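# Seat the held peg in the plate's hole

## Task

The left gripper starts out holding a peg a little above a plate, near the plate's hole. Insert the peg into that hole and lower it until it sits on the hole's bottom. Forcing or wedging the peg with too much push ends the attempt.

## Robot and tools

Robot: two arms, left_arm and right_arm, each ending in a parallel two-finger gripper. Only the left arm matters here because it already holds the peg. The right arm should stay still and well away from the left one, since a firm collision or squeeze between the arms can fail the scene outright.

Frames. Every reported hand position, velocity and target is in the scene frame. Its origin sits at table-top height, halfway between the nominal arm bases. +z points up, +x points out over the table, and left_arm is on the +y side. Arm names do not match image left and right. Offsets in commands are measured along the axes of that arm's own Hand target, not along scene axes. The gripper's fingers extend along its +z axis and open and close along its y axis. end_effector_position is the point between the finger pads, roughly 1 cm short of the fingertips. Printed poses can be off by a few centimetres.

A row is 14 numbers, each between -1 and 1: dx, dy, dz, rx, ry, rz, opening for left_arm, then those same seven for right_arm. A row is required even when one arm stays put. The six pose numbers are an offset from that arm's Hand target as it was when the action or move began. Scale: 1.0 equals 0.6 m of travel or 180 degrees of turn. rx, ry, rz form a single rotation vector. Opening is absolute rather than an offset: +1 is fully open (0.094 m), -1 is closed. Sending a gripper 0 would shut it, so to keep the peg held, repeat that gripper's present opening every time. Sending all six pose zeros re-requests the current Hand target.

execute_actions(actions, cameras): actions is a list of actions. Each action is a table of up to 15 rows, and each row lasts one control step (1/30 s). If fewer than 15 rows are given, the last row fills the remaining steps. Every row in an action counts from the action's starting Hand target, not from the row before it. A repeated offset in a later action therefore moves the arm further. An empty actions list only reports state and images. cameras selects images: omitted, null or ["all"] gives all, [] gives none, and an unknown name voids the call.

move(target, speed, blend, opening_speed, blocking, cameras): drives each gripper in a straight line toward target. target is either one 14-number row or a list of up to 15 such rows, all offsets from the same starting Hand targets. speed is the path's top speed in m/s, from 0.002 to 4.3, default 0.25. Rotation is capped at twice that value in rad/s. speed can be one number or one per target. blend, in metres, rounds corners between listed targets. opening_speed (0.2 or more, per second on the -1..+1 scale) ramps the fingers. blocking=false returns after about 0.5 s while the move continues. Paths take at least 0.5 s and at most 10 s. They do not avoid obstacles. The faster the move, the harder any contact hits, and aiming further beyond a contact pushes harder. Its result adds a move: line with the outcome (done, off_target, moving, held, fault) and any limits (paced = clipped pose, held = steps withheld). done means at rest within 10 mm and 2 degrees of the target. Neither done nor off_target tells you whether anything is being touched.

wait(seconds, 0 to 10) lets the scene run on the last commands. stop() brakes a running move. zoom_image(camera, region) gives a closer view of a region [x0, y0, x1, y1] of the latest image from cam_left_wrist or cam_right_wrist, at most 504x504 pixels. finished_scene() ends the scene permanently, and the peg must stay seated with no help from the robot.

Results give each hand's pose, the Hand target, Tool commands, joint positions, velocities and torques, grip_measured on the opening scale, step readings of positions after actions, and images: cam_left_wrist and cam_right_wrist, both 672x504 fisheye. Calibration lines give K, D and T_world_to_cam for each camera, with small errors. Torques include the arm's own weight and friction, and joints 3 and 4 wrap at ±28 N m.

Behaviour to expect. Each control step, commanded orientation is clipped to within 40 degrees of the measured one. Friction can leave the gripper a centimetre or so short of its commanded pose, which does not by itself mean contact. Waiting will not close that gap; a new command, even all zeros, asks for the pose again, or you can send the missing amount as an offset. An arm blocked by an object keeps pressing until it is commanded back past its gripper. Keep paths away from the arm's own base. Holding loads or pushing toward unreachable poses heats motors. A MOTOR HOT line appears at 85 °C, and at 100 °C that arm goes limp and drops things for 30 to 60 s or more.

Suggested approach: look through the wrist cameras and zoom to line the peg up over the hole. Then lower it slowly in small steps, about 0.02 to 0.05 m/s, while keeping the left opening at its current command. Stop once the peg no longer descends, and do not drive the target far below the point of contact. Back the target off slightly so the arm is not pressing, then check that the peg is seated before calling finished_scene. Avoid dropping the peg, hitting hard, or letting anything fall off the table.

Each tool is called after "Request:" by a JSON object that holds its "op" and its "data".

## Session

Request:
{"op": "wait", "data": {"seconds": 0}}

Scene clock: 0.00 s.
left_arm: end_effector_position=(+0.3492, +0.1375, +0.1849) grip_measured=-0.082 end_effector_quat_wxyz=(+0.006, +0.864, +0.503, +0.009) | right_arm: end_effector_position=(+0.4763, -0.3628, +0.5101) grip_measured=+1.000 end_effector_quat_wxyz=(+0.707, -0.006, +0.707, +0.006)
Joint positions: left_arm=[-0.504 1.561 1.26 -1.251 -0.01 1.559 0.043] | right_arm=[0 1.047 1.047 0 0 0 0.094]
Joint velocities: within noise
Joint torques (N m): no reading
Motor temperatures (°C): left_arm=[31 26 30 27 24 27 27] | right_arm=[27 27 27 29 30 29 27]
Heat: left arm: hottest waist 31 °C; right arm: hottest wrist yaw 30 °C.
Hand target: left_arm +0.3590, +0.1318, +0.2036; +0.027, +0.864, +0.503, +0.021 | right_arm +0.4764, -0.3628, +0.5272; +0.717, -0.006, +0.697, +0.006
Tool commands: left_gripper/opening=-1.0 right_gripper/opening=+1.0

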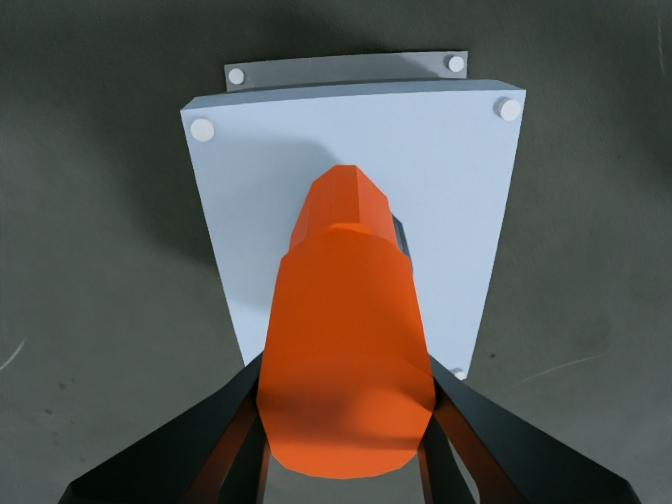

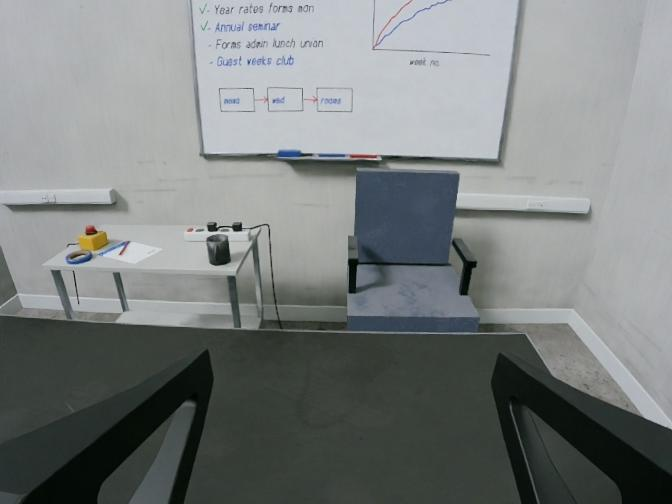

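Request:
{"op": "zoom_image", "data": {"camera": "cam_left_wrist", "region": [250, 130, 470, 295]}}

Request:
{"op": "zoom_image", "data": {"camera": "cam_left_wrist", "region": [170, 30, 540, 500]}}

Scaled by 2.291 from the camera's 672x504 image, which has a finer 960x720 frame.

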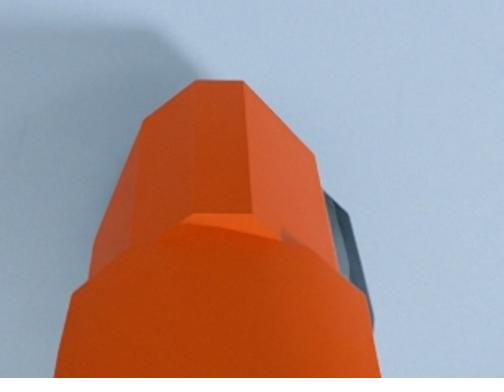

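Scaled by 1.072 from the camera's 672x504 image, which has a finer 960x720 frame.

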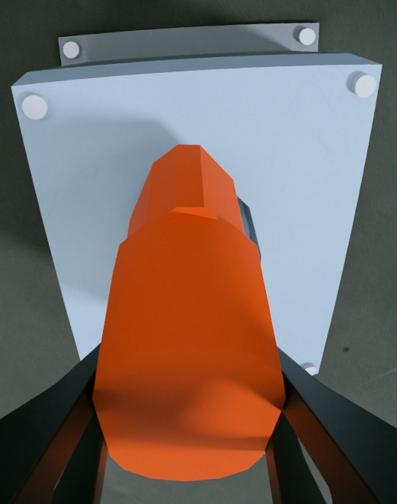

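Request:
{"op": "move", "data": {"target": [0,0,0,0,0,0,-1,0.55,0.405,-0.21,-0.5,0,0,1], "speed": 0.35}}

Scene clock: 3.93 s.
left_arm: end_effector_position=(+0.3492, +0.1375, +0.1849) grip_measured=-0.082 end_effector_quat_wxyz=(+0.006, +0.864, +0.503, +0.009) | right_arm: end_effector_position=(+0.3450, -0.1294, +0.1858) grip_measured=+1.000 end_effector_quat_wxyz=(+0.497, -0.504, +0.501, +0.498)
Joint positions: left_arm=[-0.504 1.561 1.26 -1.251 -0.01 1.559 0.043] | right_arm=[0.162 1.662 0.633 0.971 -1.394 -0.06 0.094]
Joint velocities: within noise
Joint torques (N m): left_arm=[-1.79 -15.15 9.83 -0.12 0.15 0.01] | right_arm=[0.85 -7.47 9.03 2.39 -0.1 0.16]
Motor temperatures (°C): left_arm=[31 27 31 27 24 27 27] | right_arm=[27 27 28 29 30 29 27]
Heat: left arm: hottest waist 31 °C; right arm: hottest wrist yaw 30 °C.
Hand target: left_arm +0.3590, +0.1318, +0.2036; +0.027, +0.864, +0.503, +0.021 | right_arm +0.3560, -0.1219, +0.1938; +0.503, -0.512, +0.488, +0.497
Off the commanded pose: left_arm 0.022 m, 3 deg | right_arm 0.015 m, 2 deg.
move: off_target (left_arm, right_arm)
camera_calibration:
cam_right_wrist: T_world_to_cam=[[0.998573, -0.0104151, 0.0523812, -0.355519], [0.0443765, -0.383903, -0.922306, 0.153586], [0.0297152, 0.923315, -0.382893, 0.293097], [0, 0, 0, 1]] pos_world=[0.339487, -0.215362, 0.272501]

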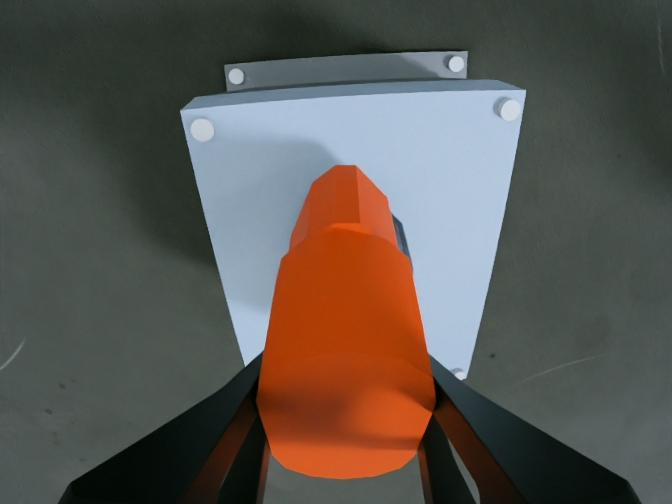

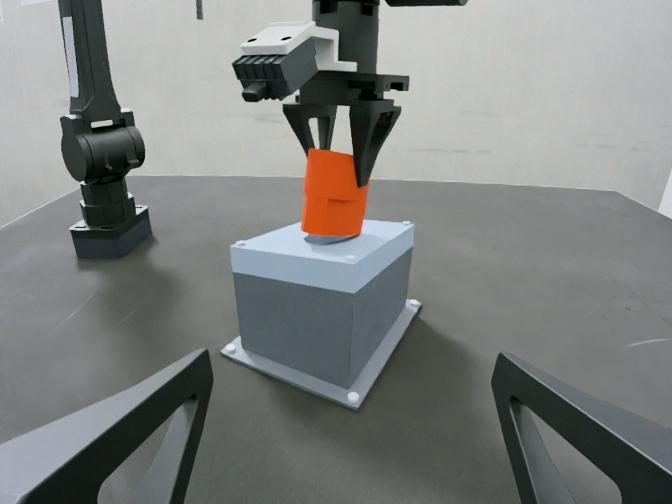

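Request:
{"op": "zoom_image", "data": {"camera": "cam_right_wrist", "region": [220, 90, 430, 260]}}

Scaled by 2.400 from the camera's 672x504 image, which has a finer 960x720 frame.

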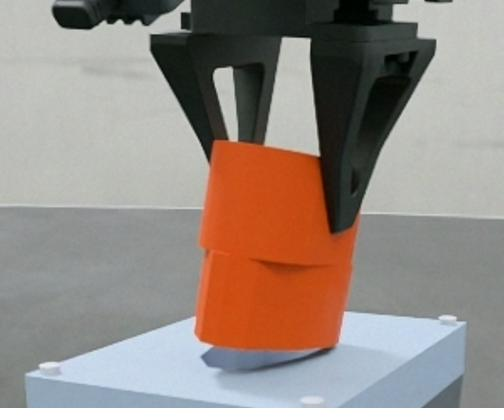

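Request:
{"op": "move", "data": {"target": [0,0,-0.133,0,0,0,-1,0,0,0,0,0,0,1], "speed": 0.15}}

Request:
{"op": "zoom_image", "data": {"camera": "cam_left_wrist", "region": [200, 80, 500, 300]}}

Request:
{"op": "zoom_image", "data": {"camera": "cam_right_wrist", "region": [220, 0, 430, 260]}}

Scene clock: 7.03 s.
left_arm: end_effector_position=(+0.3399, +0.1430, +0.2542) grip_measured=-0.081 end_effector_quat_wxyz=(-0.001, +0.864, +0.503, +0.006) | right_arm: end_effector_position=(+0.3451, -0.1293, +0.1859) grip_measured=+1.000 end_effector_quat_wxyz=(+0.497, -0.504, +0.501, +0.498)
Joint positions: left_arm=[-0.504 1.504 1.381 -1.443 -0.01 1.559 0.043] | right_arm=[0.162 1.664 0.633 0.978 -1.394 -0.054 0.094]
Joint velocities: within noise
Joint torques (N m): left_arm=[-1.85 -13.92 12.6 -0.55 0.15 -0.01] | right_arm=[0.85 -7.53 8.99 2.41 -0.09 0.15]
Motor temperatures (°C): left_arm=[31 27 31 27 24 27 27] | right_arm=[27 27 28 29 30 29 27]
Heat: left arm: hottest waist 31 °C; right arm: hottest wrist yaw 30 °C.
Hand target: left_arm +0.3540, +0.1338, +0.2832; +0.027, +0.864, +0.503, +0.021 | right_arm +0.3560, -0.1219, +0.1937; +0.503, -0.512, +0.488, +0.497
Off the commanded pose: left_arm 0.034 m, 4 deg | right_arm 0.015 m, 2 deg.
move: off_target (left_arm, right_arm)
camera_calibration:
cam_left_wrist: T_world_to_cam=[[-0.874719, 0.484564, -0.00797674, 0.233109], [0.435075, 0.792421, 0.427526, -0.328526], [0.213485, 0.370495, -0.903968, 0.221821], [0, 0, 0, 1]] pos_world=[0.299483, 0.0651907, 0.342832]
cam_right_wrist: T_world_to_cam=[[0.9986, -0.0104968, 0.0518363, -0.355597], [0.0438681, -0.383081, -0.922672, 0.154027], [0.0295426, 0.923655, -0.382085, 0.293003], [0, 0, 0, 1]] pos_world=[0.339687, -0.215362, 0.272502]

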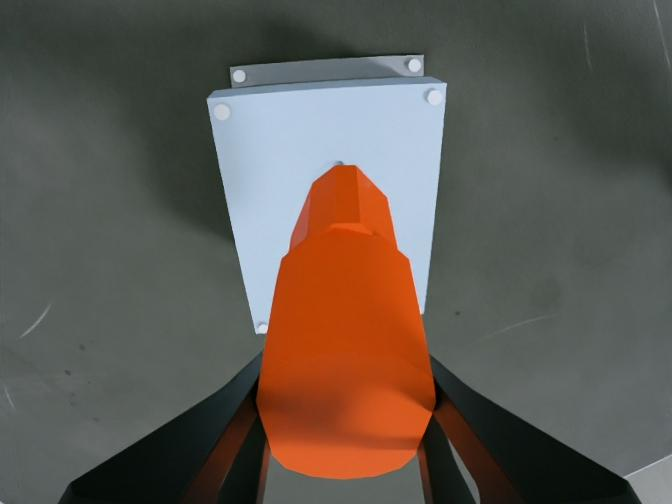

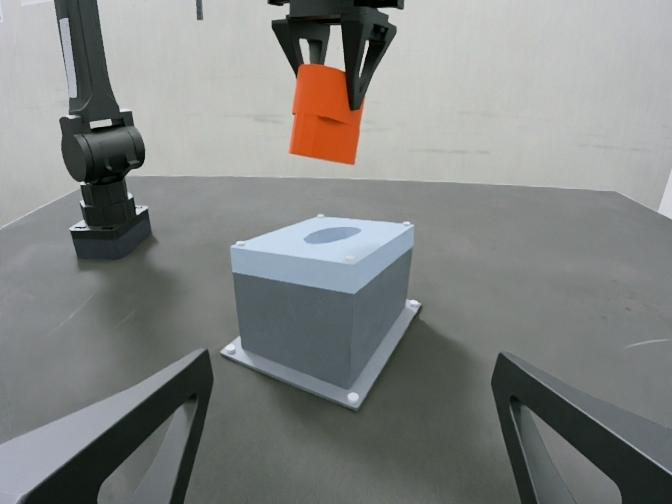

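Scaled by 1.680 from the camera's 672x504 image, which has a finer 960x720 frame.

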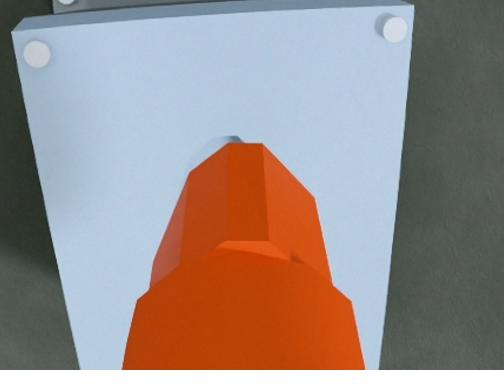

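Scaled by 1.938 from the camera's 672x504 image, which has a finer 960x720 frame.

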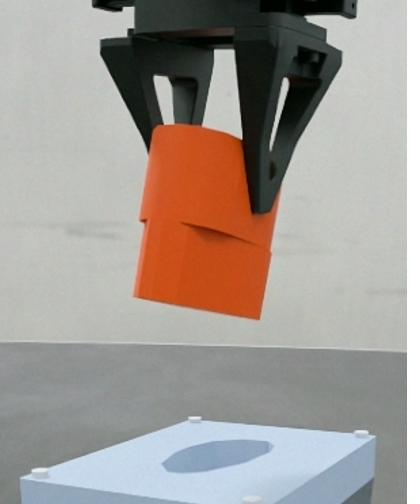

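Request:
{"op": "move", "data": {"target": [0.1,0,-0.06,0,0,0,-1,0,0,0,0,0,0,1], "speed": 0.2}}

Request:
{"op": "zoom_image", "data": {"camera": "cam_left_wrist", "region": [200, 0, 500, 250]}}

Request:
{"op": "zoom_image", "data": {"camera": "cam_right_wrist", "region": [220, 180, 430, 320]}}

Scene clock: 8.73 s.
left_arm: end_effector_position=(+0.3664, +0.1919, +0.2889) grip_measured=-0.081 end_effector_quat_wxyz=(-0.001, +0.863, +0.506, +0.002) | right_arm: end_effector_position=(+0.3451, -0.1293, +0.1860) grip_measured=+1.000 end_effector_quat_wxyz=(+0.497, -0.504, +0.501, +0.498)
Joint positions: left_arm=[-0.377 1.504 1.472 -1.538 -0.004 1.679 0.043] | right_arm=[0.162 1.664 0.633 0.978 -1.394 -0.054 0.094]
Joint velocities: within noise
Joint torques (N m): left_arm=[-1.49 -13.8 12.96 -0.55 0.23 0.11] | right_arm=[0.85 -7.47 8.98 2.44 -0.09 0.15]
Motor temperatures (°C): left_arm=[31 27 32 27 24 27 27] | right_arm=[27 27 28 29 30 29 27]
Heat: left arm: hottest elbow 32 °C; right arm: hottest wrist yaw 30 °C.
Hand target: left_arm +0.3814, +0.1868, +0.3196; +0.027, +0.864, +0.503, +0.021 | right_arm +0.3560, -0.1219, +0.1938; +0.503, -0.512, +0.488, +0.497
Off the commanded pose: left_arm 0.035 m, 4 deg | right_arm 0.015 m, 2 deg.
move: off_target (left_arm, right_arm)
camera_calibration:
cam_left_wrist: T_world_to_cam=[[-0.878063, 0.478528, -0.00394096, 0.234136], [0.432403, 0.796902, 0.421871, -0.392007], [0.205018, 0.368725, -0.906648, 0.233638], [0, 0, 0, 1]] pos_world=[0.327192, 0.114202, 0.378126]
cam_right_wrist: T_world_to_cam=[[0.998601, -0.0105022, 0.0518335, -0.355603], [0.0438662, -0.382998, -0.922707, 0.154148], [0.0295426, 0.923689, -0.382002, 0.293026], [0, 0, 0, 1]] pos_world=[0.339687, -0.215362, 0.272602]

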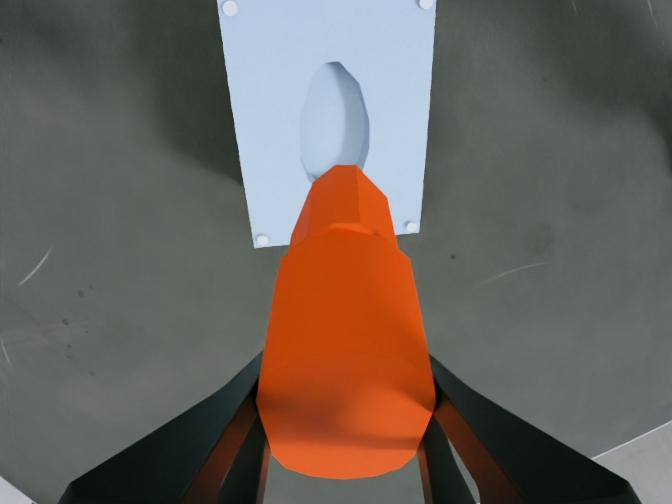

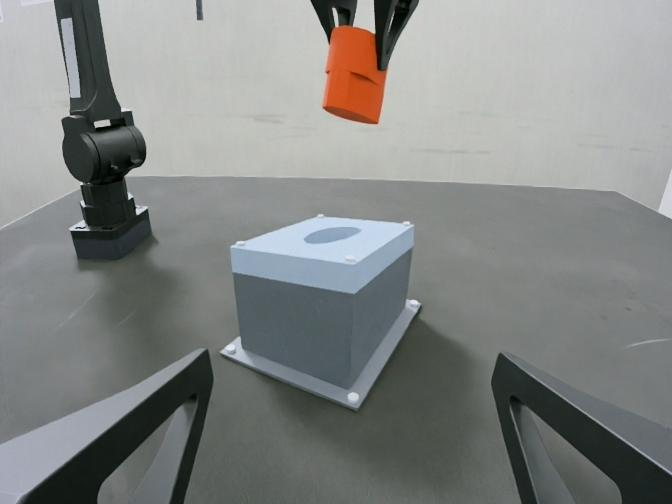

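Scaled by 1.680 from the camera's 672x504 image, which has a finer 960x720 frame.

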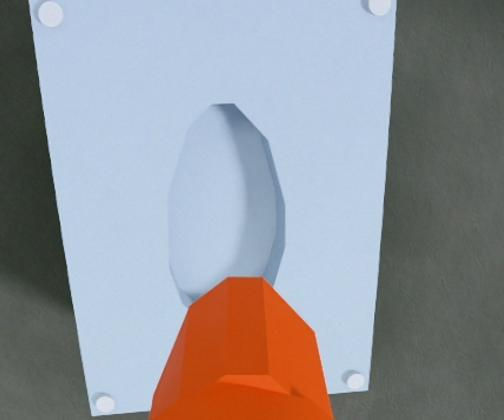

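Scaled by 2.400 from the camera's 672x504 image, which has a finer 960x720 frame.

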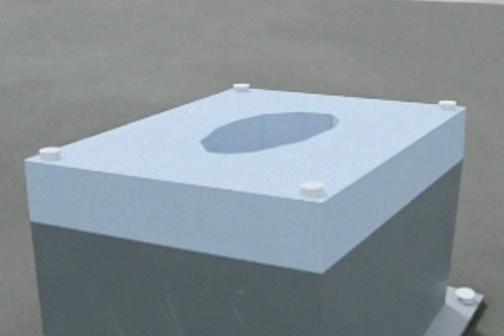

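Request:
{"op": "move", "data": {"target": [[0.23,0,0,0,0,0,-1,0,0,0,0,0,0,1],[0.23,0,0,0,0,0,-1,-0.12,0.01,0.353,0,0.378,0,1]], "speed": 0.3}}

Request:
{"op": "zoom_image", "data": {"camera": "cam_right_wrist", "region": [180, 90, 500, 410]}}

Scene clock: 13.00 s.
left_arm: end_effector_position=(+0.4347, +0.3108, +0.2915) grip_measured=-0.081 end_effector_quat_wxyz=(+0.007, +0.861, +0.509, -0.004) | right_arm: end_effector_position=(+0.3352, +0.0760, +0.2483) grip_measured=+1.000 end_effector_quat_wxyz=(-0.129, +0.705, -0.686, -0.126)
Joint positions: left_arm=[-0.084 1.598 1.588 -1.558 0.016 1.965 0.043] | right_arm=[0.78 1.709 1.62 -1.218 -0.251 -0.767 0.094]
Joint velocities: within noise
Joint torques (N m): left_arm=[-2.02 -15.15 12.88 -0.58 0.24 0.11] | right_arm=[0.44 -12.57 14.63 0.85 -0.11 0.15]
Motor temperatures (°C): left_arm=[31 27 32 27 24 27 27] | right_arm=[27 27 29 29 30 29 26]
Heat: left arm: hottest elbow 32 °C; right arm: hottest wrist yaw 30 °C.
Hand target: left_arm +0.4496, +0.3068, +0.3209; +0.027, +0.864, +0.503, +0.021 | right_arm +0.3441, +0.0896, +0.2656; -0.144, +0.702, -0.686, -0.126
Off the commanded pose: left_arm 0.033 m, 4 deg | right_arm 0.024 m, 2 deg.
move: off_target (left_arm, right_arm)
camera_calibration:
cam_left_wrist: T_world_to_cam=[[-0.881462, 0.472124, -0.0111201, 0.242808], [0.427531, 0.807764, 0.405875, -0.513926], [0.200606, 0.353009, -0.913861, 0.18717], [0, 0, 0, 1]] pos_world=[0.396198, 0.234423, 0.382337]
cam_right_wrist: T_world_to_cam=[[0.997003, 0.0661785, 0.0400709, -0.349131], [0.0653017, -0.997605, 0.0228087, 0.0954563], [0.0414844, -0.0201236, -0.998936, 0.34845], [0, 0, 0, 1]] pos_world=[0.327396, 0.125345, 0.359892]

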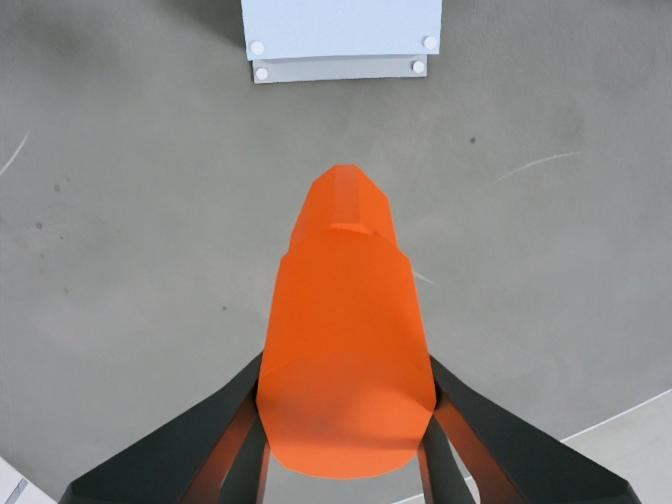

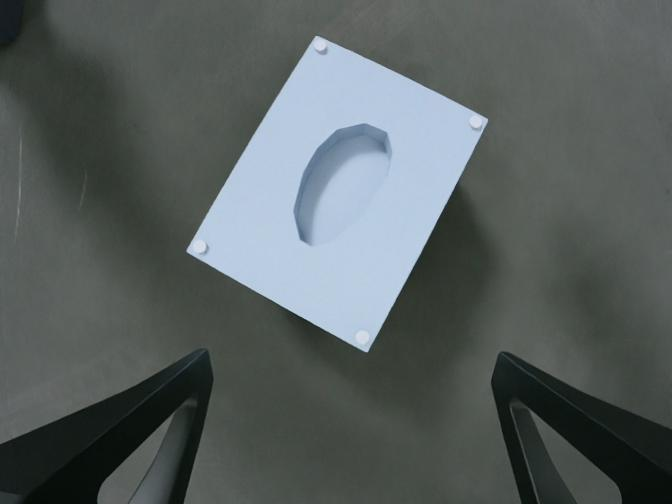

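Scaled by 1.575 from the camera's 672x504 image, which has a finer 960x720 frame.

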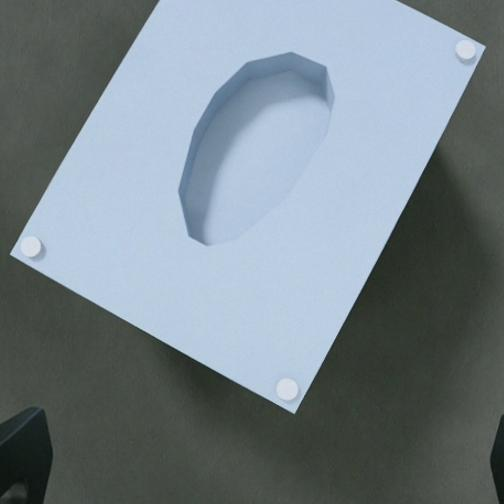

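Request:
{"op": "move", "data": {"target": [0,0,0,0,0,-0.667,-1,0.012,-0.14,0.03,0,-0.5,0,1], "speed": 0.5}}

Request:
{"op": "zoom_image", "data": {"camera": "cam_right_wrist", "region": [180, 60, 500, 380]}}

Scene clock: 16.97 s.
left_arm: end_effector_position=(+0.4346, +0.3100, +0.2915) grip_measured=-0.081 end_effector_quat_wxyz=(+0.000, -0.001, +1.000, -0.010) | right_arm: end_effector_position=(+0.4215, +0.0863, +0.2380) grip_measured=+1.000 end_effector_quat_wxyz=(+0.577, -0.409, +0.403, +0.581)
Joint positions: left_arm=[-0.084 1.598 1.588 -1.558 0.02 -0.112 0.043] | right_arm=[0.549 2.079 1.14 1.54 -0.925 0.496 0.094]
Joint velocities: within noise
Joint torques (N m): left_arm=[-2.02 -15.38 12.97 -0.47 -0.02 -0.08] | right_arm=[-0.03 -13.98 9.59 2.19 0.39 0.16]
Motor temperatures (°C): left_arm=[31 28 33 27 24 27 28] | right_arm=[27 28 29 29 30 29 26]
Heat: left arm: hottest elbow 33 °C; right arm: hottest wrist yaw 30 °C.
Hand target: left_arm +0.4496, +0.3068, +0.3209; +0.031, -0.004, +0.999, -0.013 | right_arm +0.4286, +0.0913, +0.2485; +0.587, -0.408, +0.383, +0.585
Off the commanded pose: left_arm 0.033 m, 4 deg | right_arm 0.014 m, 3 deg.
joint sent to its limit (right arm) — joint 4 (wrist pitch), upper limit. The joint targets still meet the commanded pose.
move: off_target (left_arm, right_arm)
camera_calibration:
cam_left_wrist: T_world_to_cam=[[0.0146182, -0.999745, 0.0172283, 0.301716], [-0.908163, -0.00606597, 0.418573, 0.315842], [-0.418362, -0.0217649, -0.90802, 0.570908], [0, 0, 0, 1]] pos_world=[0.521271, 0.315981, 0.380995]
cam_right_wrist: T_world_to_cam=[[0.99876, -0.0210664, 0.0451144, -0.429828], [0.044309, -0.0372511, -0.998323, 0.269274], [0.0227116, 0.999084, -0.0362715, 0.0255997], [0, 0, 0, 1]] pos_world=[0.416782, -0.0246004, 0.289143]

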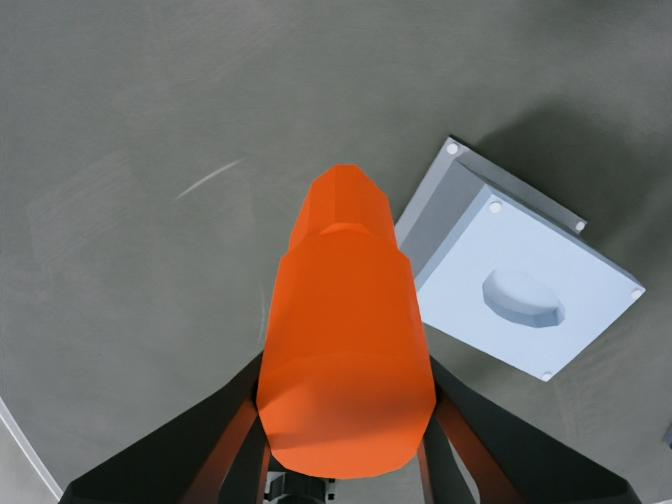

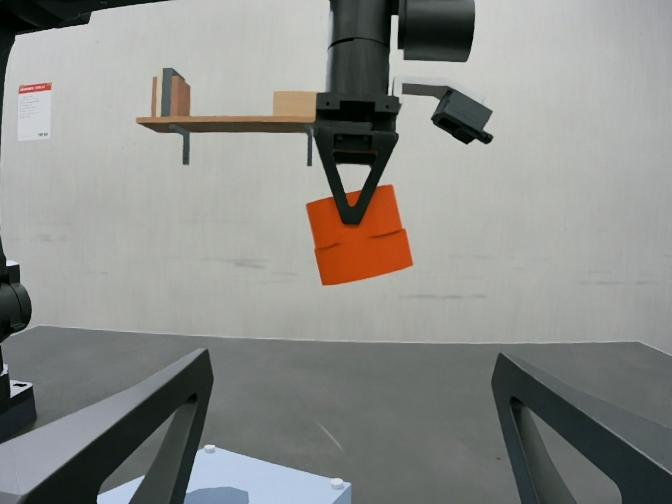

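Scaled by 1.575 from the camera's 672x504 image, which has a finer 960x720 frame.

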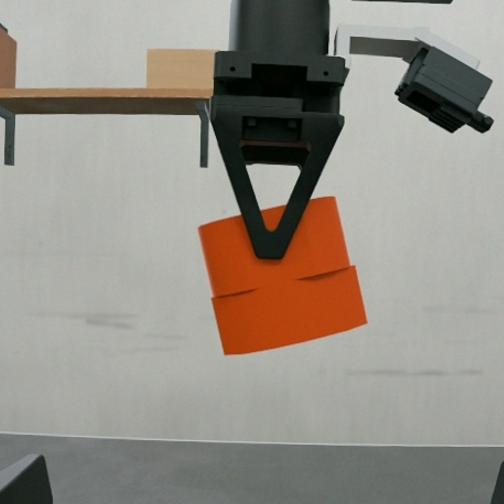

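Request:
{"op": "move", "data": {"target": [0,0,0,0.4,0,0,-1,0,0,0,0,0,0,1], "speed": 0.5}}

Request:
{"op": "zoom_image", "data": {"camera": "cam_right_wrist", "region": [230, 90, 450, 310]}}

Scene clock: 19.70 s.
left_arm: end_effector_position=(+0.4524, +0.3042, +0.3137) grip_measured=-0.081 end_effector_quat_wxyz=(+0.049, -0.005, +0.810, -0.584) | right_arm: end_effector_position=(+0.4215, +0.0863, +0.2380) grip_measured=+1.000 end_effector_quat_wxyz=(+0.577, -0.409, +0.403, +0.581)
Joint positions: left_arm=[0.231 1.723 1.481 -1.667 1.232 0.433 0.043] | right_arm=[0.549 2.079 1.14 1.54 -0.925 0.497 0.094]
Joint velocities: within noise
Joint torques (N m): left_arm=[-1.26 -17.14 7.3 -0.96 0.98 0.26] | right_arm=[-0.03 -14.04 9.58 2.15 0.4 0.16]
Motor temperatures (°C): left_arm=[31 28 33 27 24 27 28] | right_arm=[27 28 29 29 30 29 26]
Heat: left arm: hottest elbow 33 °C; right arm: hottest wrist yaw 30 °C.
Hand target: left_arm +0.4496, +0.3069, +0.3208; +0.028, +0.015, +0.801, -0.598 | right_arm +0.4286, +0.0913, +0.2485; +0.587, -0.408, +0.383, +0.585
Off the commanded pose: left_arm 0.008 m, 4 deg | right_arm 0.014 m, 3 deg.
joint sent to its limit (left arm) — joint 4 (wrist pitch), lower limit. The joint targets are off in orientation, not in position.
joint sent to its limit (right arm) — joint 4 (wrist pitch), upper limit. The joint targets still meet the commanded pose.
move: off_target (left_arm, right_arm)
camera_calibration:
cam_left_wrist: T_world_to_cam=[[-0.0366902, -0.320692, 0.946473, -0.179563], [-0.939931, 0.332727, 0.0763008, 0.341328], [-0.339386, -0.88682, -0.313636, 0.639263], [0, 0, 0, 1]] pos_world=[0.531194, 0.395757, 0.344404]
cam_right_wrist: T_world_to_cam=[[0.998797, -0.0208309, 0.0443896, -0.429628], [0.0435931, -0.0372484, -0.998355, 0.269582], [0.02245, 0.999089, -0.0362955, 0.0257159], [0, 0, 0, 1]] pos_world=[0.416782, -0.0246005, 0.289143]

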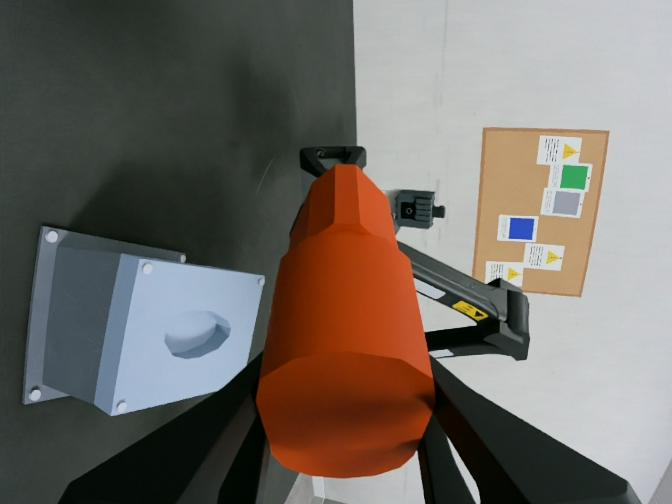

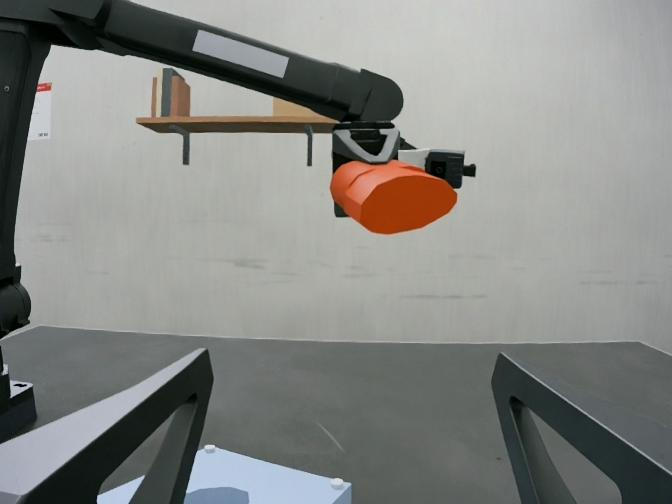

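Scaled by 2.291 from the camera's 672x504 image, which has a finer 960x720 frame.

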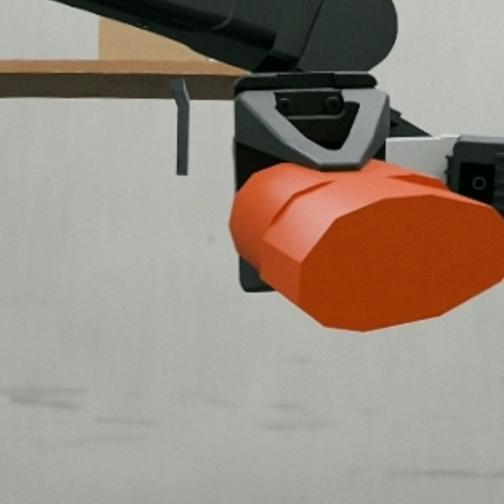

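Request:
{"op": "zoom_image", "data": {"camera": "cam_right_wrist", "region": [330, 140, 470, 250]}}

Request:
{"op": "zoom_image", "data": {"camera": "cam_left_wrist", "region": [250, 150, 450, 290]}}

Scaled by 3.600 from the camera's 672x504 image, which has a finer 960x720 frame.

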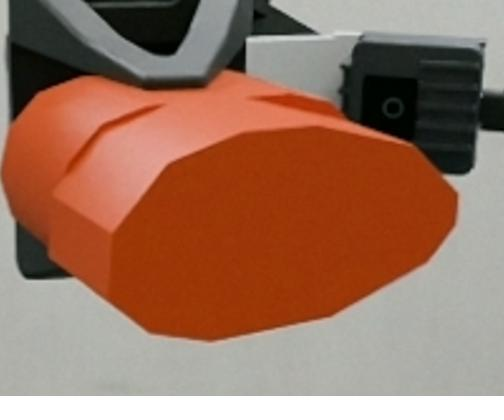

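Scaled by 2.520 from the camera's 672x504 image, which has a finer 960x720 frame.

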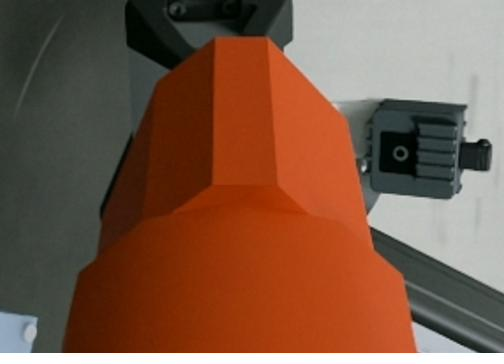

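Request:
{"op": "move", "data": {"target": [0,0,0,-0.4,0,0,-1,0,0,0,0,0,0,1], "speed": 0.5, "cameras": []}}

Request:
{"op": "move", "data": {"target": [0,0,0,0,0,0.667,-1,0,0,0,0,0,0,1], "speed": 0.5, "cameras": []}}

Scene clock: 23.70 s.
left_arm: end_effector_position=(+0.4337, +0.3107, +0.2932) grip_measured=-0.081 end_effector_quat_wxyz=(+0.002, -0.002, +1.000, -0.010) | right_arm: end_effector_position=(+0.4215, +0.0863, +0.2380) grip_measured=+1.000 end_effector_quat_wxyz=(+0.577, -0.409, +0.403, +0.581)
Joint positions: left_arm=[-0.083 1.593 1.586 -1.558 0.02 -0.112 0.043] | right_arm=[0.549 2.079 1.14 1.54 -0.925 0.497 0.094]
Joint velocities: within noise
Joint torques (N m): left_arm=[-2.08 -14.86 13.09 -0.46 -0.02 -0.08] | right_arm=[-0.03 -13.98 9.58 2.15 0.4 0.15]
Motor temperatures (°C): left_arm=[31 28 33 27 24 27 28] | right_arm=[27 28 30 29 30 29 26]
Heat: left arm: hottest elbow 33 °C; right arm: hottest elbow 30 °C.
Hand target: left_arm +0.4496, +0.3068, +0.3210; +0.031, -0.004, +0.999, -0.013 | right_arm +0.4286, +0.0913, +0.2485; +0.587, -0.408, +0.383, +0.585
Off the commanded pose: left_arm 0.032 m, 3 deg | right_arm 0.014 m, 3 deg.
joint sent to its limit (right arm) — joint 4 (wrist pitch), upper limit. The joint targets still meet the commanded pose.
move: off_target (left_arm, right_arm)
No camera images: "cameras" was empty.

Scene clock: 26.93 s.
left_arm: end_effector_position=(+0.4338, +0.3111, +0.2931) grip_measured=-0.081 end_effector_quat_wxyz=(+0.008, +0.861, +0.509, -0.002) | right_arm: end_effector_position=(+0.4215, +0.0863, +0.2380) grip_measured=+1.000 end_effector_quat_wxyz=(+0.577, -0.409, +0.403, +0.581)
Joint positions: left_arm=[-0.083 1.593 1.586 -1.558 0.015 1.964 0.043] | right_arm=[0.549 2.079 1.14 1.54 -0.925 0.497 0.094]
Joint velocities: within noise
Joint torques (N m): left_arm=[-2.08 -14.74 12.98 -0.57 0.24 0.11] | right_arm=[0.09 -13.98 9.59 2.17 0.4 0.15]
Motor temperatures (°C): left_arm=[31 28 34 27 24 27 28] | right_arm=[27 28 30 29 30 29 26]
Heat: left arm: hottest elbow 34 °C; right arm: hottest elbow 30 °C.
Hand target: left_arm +0.4496, +0.3069, +0.3208; +0.027, +0.864, +0.503, +0.021 | right_arm +0.4286, +0.0913, +0.2485; +0.587, -0.408, +0.383, +0.585
Off the commanded pose: left_arm 0.032 m, 4 deg | right_arm 0.014 m, 3 deg.
joint sent to its limit (right arm) — joint 4 (wrist pitch), upper limit. The joint targets still meet the commanded pose.
move: off_target (left_arm, right_arm)
No camera images: "cameras" was empty.

Request:
{"op": "move", "data": {"target": [-0.125,0,0.0,0,0.0806,0,-1,0,0,0,0,0,0,1], "speed": 0.3}}

Request:
{"op": "zoom_image", "data": {"camera": "cam_left_wrist", "region": [200, 0, 500, 250]}}

Scene clock: 28.53 s.
left_arm: end_effector_position=(+0.4128, +0.2409, +0.3126) grip_measured=-0.081 end_effector_quat_wxyz=(-0.047, +0.858, +0.497, +0.119) | right_arm: end_effector_position=(+0.4215, +0.0863, +0.2380) grip_measured=+1.000 end_effector_quat_wxyz=(+0.577, -0.409, +0.403, +0.581)
Joint positions: left_arm=[-0.329 1.521 1.538 -1.507 -0.244 1.748 0.043] | right_arm=[0.549 2.079 1.14 1.54 -0.925 0.497 0.094]
Joint velocities: within noise
Joint torques (N m): left_arm=[-1.73 -15.21 7.82 0.38 -0.14 -0.08] | right_arm=[0.03 -13.98 9.59 2.17 0.4 0.15]
Motor temperatures (°C): left_arm=[31 28 34 27 24 27 28] | right_arm=[27 28 30 29 30 29 26]
Heat: left arm: hottest elbow 34 °C; right arm: hottest elbow 30 °C.
Hand target: left_arm +0.4126, +0.2417, +0.3202; -0.037, +0.854, +0.502, +0.130 | right_arm +0.4286, +0.0913, +0.2485; +0.587, -0.408, +0.383, +0.585
Off the commanded pose: left_arm 0.008 m, 2 deg | right_arm 0.014 m, 3 deg.
joint sent to its limit (right arm) — joint 4 (wrist pitch), upper limit. The joint targets still meet the commanded pose.
move: off_target (right_arm)
camera_calibration:
cam_left_wrist: T_world_to_cam=[[-0.868995, 0.49291, -0.043453, 0.256672], [0.357851, 0.686672, 0.632792, -0.46976], [0.341747, 0.534343, -0.773102, 0.0894482], [0, 0, 0, 1]] pos_world=[0.360582, 0.148258, 0.377566]
cam_right_wrist: T_world_to_cam=[[0.998797, -0.0208309, 0.0443896, -0.429628], [0.0435931, -0.0372484, -0.998355, 0.269582], [0.02245, 0.999089, -0.0362955, 0.0257159], [0, 0, 0, 1]] pos_world=[0.416782, -0.0246005, 0.289143]

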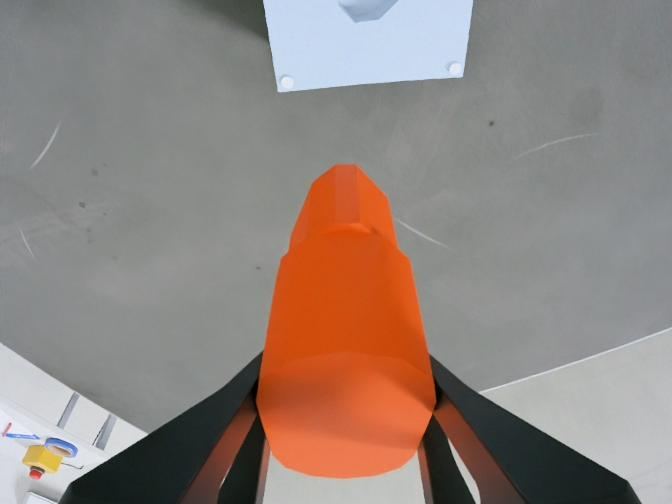

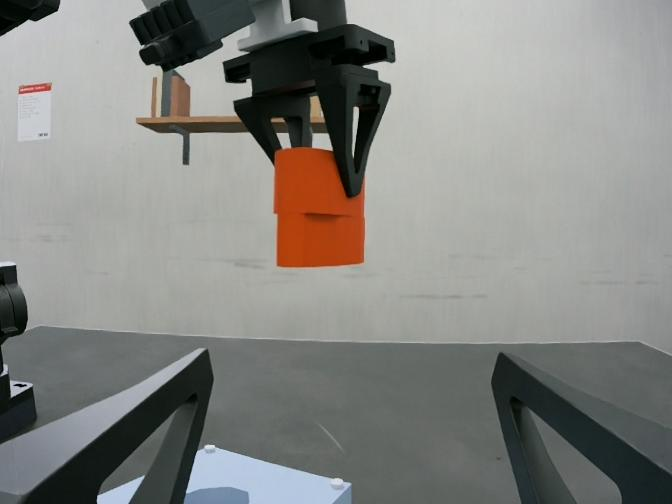

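Scaled by 1.680 from the camera's 672x504 image, which has a finer 960x720 frame.

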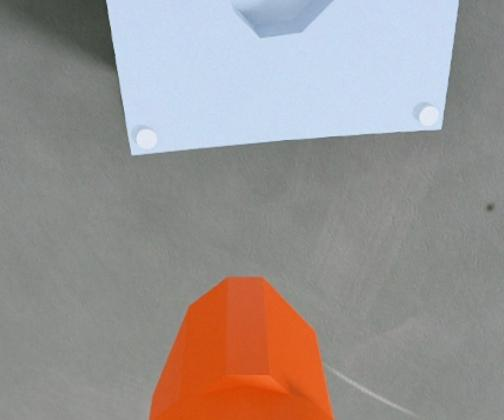

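Request:
{"op": "move", "data": {"target": [-0.088,0,-0.023,0,0,0,-1,0.028,0.15,-0.198,0,0.122,0,1], "speed": 0.25}}

Request:
{"op": "zoom_image", "data": {"camera": "cam_left_wrist", "region": [220, 0, 460, 200]}}

Request:
{"op": "zoom_image", "data": {"camera": "cam_right_wrist", "region": [200, 0, 500, 300]}}

Scene clock: 30.87 s.
left_arm: end_effector_position=(+0.3930, +0.1945, +0.3085) grip_measured=-0.081 end_effector_quat_wxyz=(-0.043, +0.855, +0.501, +0.124) | right_arm: end_effector_position=(+0.3409, -0.0074, +0.1851) grip_measured=+1.000 end_effector_quat_wxyz=(+0.498, -0.513, +0.485, +0.504)
Joint positions: left_arm=[-0.441 1.521 1.527 -1.513 -0.256 1.624 0.043] | right_arm=[0.442 1.756 0.742 1.025 -1.144 -0.013 0.094]
Joint velocities: within noise
Joint torques (N m): left_arm=[-2.37 -15.85 7.87 -0.43 -0.15 -0.09] | right_arm=[-0.97 -11.22 4.82 1.46 0.13 -0.11]
Motor temperatures (°C): left_arm=[31 28 34 27 24 27 28] | right_arm=[27 28 30 29 30 29 26]
Heat: left arm: hottest elbow 34 °C; right arm: hottest elbow 30 °C.
Hand target: left_arm +0.3857, +0.1941, +0.3198; -0.037, +0.854, +0.502, +0.130 | right_arm +0.3423, -0.0142, +0.1859; +0.503, -0.512, +0.488, +0.497
Off the commanded pose: left_arm 0.013 m, 1 deg | right_arm 0.007 m, 1 deg.
move: off_target (left_arm)
camera_calibration:
cam_left_wrist: T_world_to_cam=[[-0.87286, 0.484759, -0.0558962, 0.269119], [0.343514, 0.691774, 0.635175, -0.424231], [0.346574, 0.535217, -0.770343, 0.114987], [0, 0, 0, 1]] pos_world=[0.340781, 0.101471, 0.373083]
cam_right_wrist: T_world_to_cam=[[0.997272, 0.0177787, 0.0716353, -0.353041], [0.073139, -0.368469, -0.926759, 0.191046], [0.00991887, 0.92947, -0.368764, 0.184558], [0, 0, 0, 1]] pos_world=[0.336274, -0.0948696, 0.270402]

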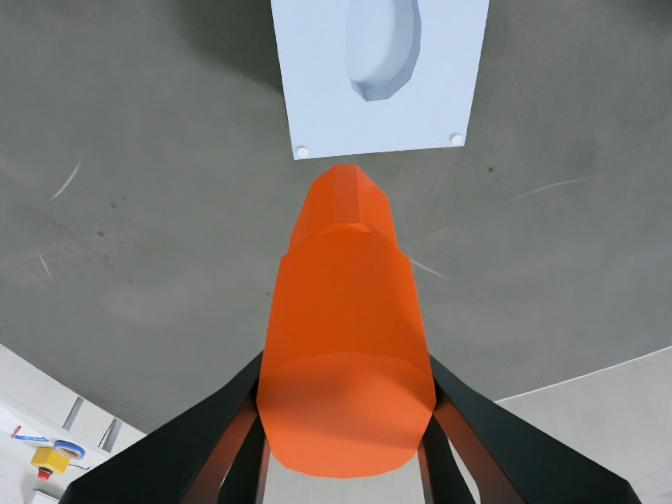

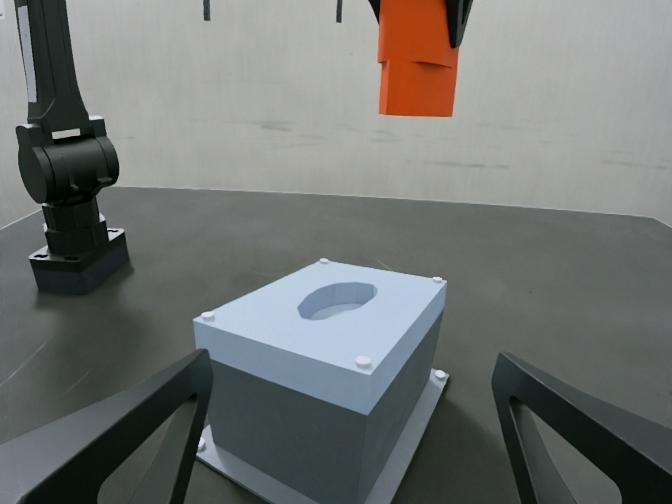

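Scaled by 2.100 from the camera's 672x504 image, which has a finer 960x720 frame.

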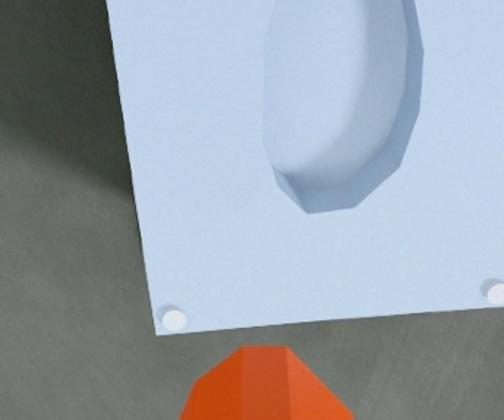

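Scaled by 1.680 from the camera's 672x504 image, which has a finer 960x720 frame.

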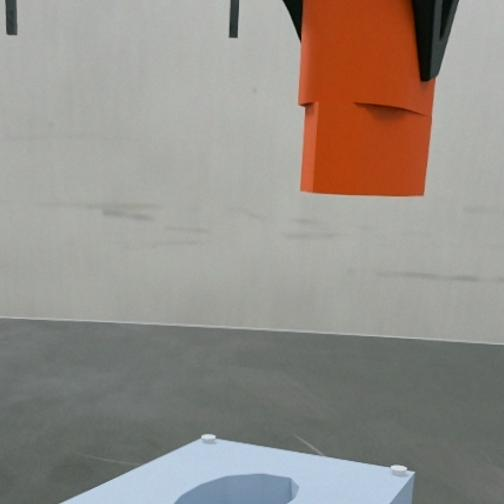

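Request:
{"op": "move", "data": {"target": [-0.1537,-0.0263,0.1239,0.0076,0,-0.0296,-1,0,0,0,0,0,0,1], "speed": 0.15}}

Request:
{"op": "zoom_image", "data": {"camera": "cam_right_wrist", "region": [190, 120, 470, 400]}}

Request:
{"op": "zoom_image", "data": {"camera": "cam_left_wrist", "region": [200, 80, 480, 330]}}

Scene clock: 34.10 s.
left_arm: end_effector_position=(+0.3425, +0.1418, +0.2223) grip_measured=-0.081 end_effector_quat_wxyz=(-0.048, +0.831, +0.541, +0.121) | right_arm: end_effector_position=(+0.3408, -0.0075, +0.1852) grip_measured=+1.000 end_effector_quat_wxyz=(+0.499, -0.513, +0.485, +0.503)
Joint positions: left_arm=[-0.599 1.527 1.307 -1.353 -0.26 1.363 0.043] | right_arm=[0.442 1.755 0.742 1.023 -1.144 -0.015 0.094]
Joint velocities: within noise
Joint torques (N m): left_arm=[-2.26 -13.74 7.64 0.27 -0.16 -0.11] | right_arm=[-1.03 -11.22 4.82 1.43 0.13 -0.1]
Motor temperatures (°C): left_arm=[31 28 34 27 24 27 28] | right_arm=[27 28 30 29 30 29 26]
Heat: left arm: hottest elbow 34 °C; right arm: hottest elbow 30 °C.
Hand target: left_arm +0.3429, +0.1381, +0.2233; -0.041, +0.830, +0.542, +0.125 | right_arm +0.3423, -0.0142, +0.1860; +0.503, -0.512, +0.488, +0.497
Off the commanded pose: left_arm 0.004 m, 1 deg | right_arm 0.007 m, 1 deg.
move: done
camera_calibration:
cam_left_wrist: T_world_to_cam=[[-0.914514, 0.400543, -0.0568218, 0.272165], [0.277268, 0.722844, 0.632945, -0.29684], [0.294595, 0.563082, -0.772109, 0.108452], [0, 0, 0, 1]] pos_world=[0.299254, 0.0444878, 0.287085]
cam_right_wrist: T_world_to_cam=[[0.997209, 0.0177771, 0.0725192, -0.353166], [0.0739558, -0.36883, -0.92655, 0.19078], [0.0102759, 0.929327, -0.369116, 0.184557], [0, 0, 0, 1]] pos_world=[0.336174, -0.0948697, 0.270502]

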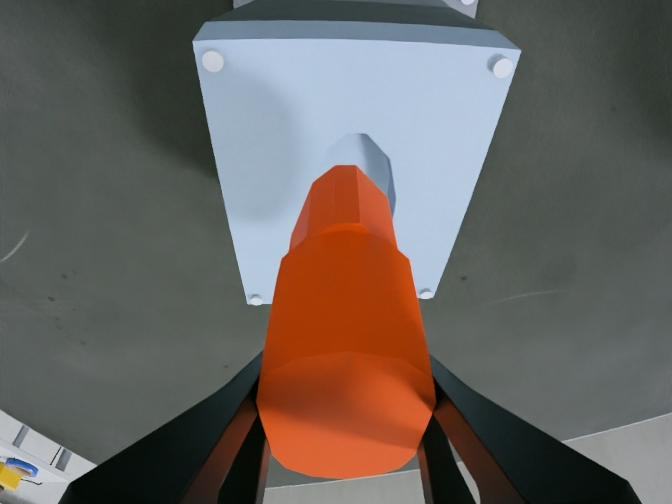

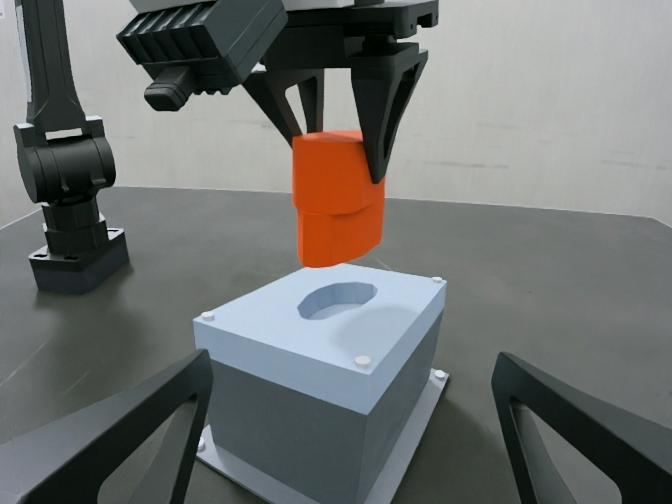

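Scaled by 1.800 from the camera's 672x504 image, which has a finer 960x720 frame.

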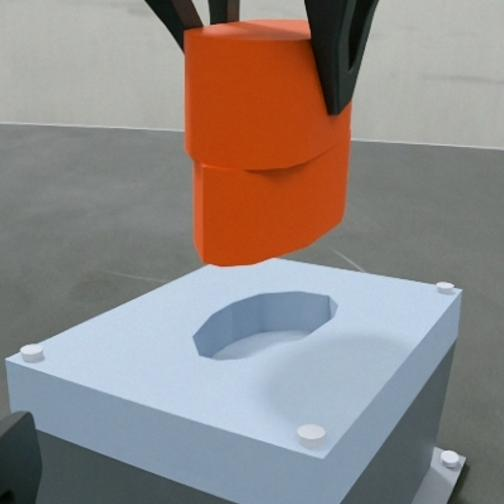

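Scaled by 1.800 from the camera's 672x504 image, which has a finer 960x720 frame.

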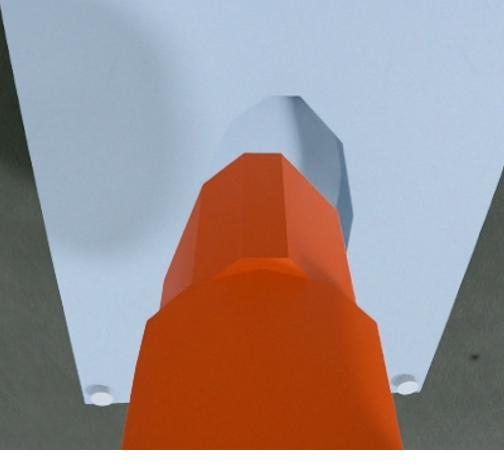

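Request:
{"op": "zoom_image", "data": {"camera": "cam_right_wrist", "region": [180, 290, 460, 504]}}

Request:
{"op": "zoom_image", "data": {"camera": "cam_right_wrist", "region": [270, 110, 410, 290]}}

Scaled by 1.800 from the camera's 672x504 image, which has a finer 960x720 frame.

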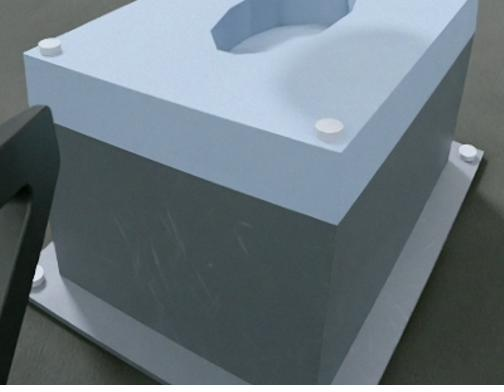

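Scaled by 2.800 from the camera's 672x504 image, which has a finer 960x720 frame.

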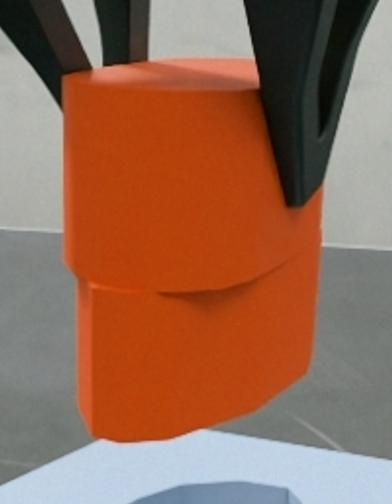

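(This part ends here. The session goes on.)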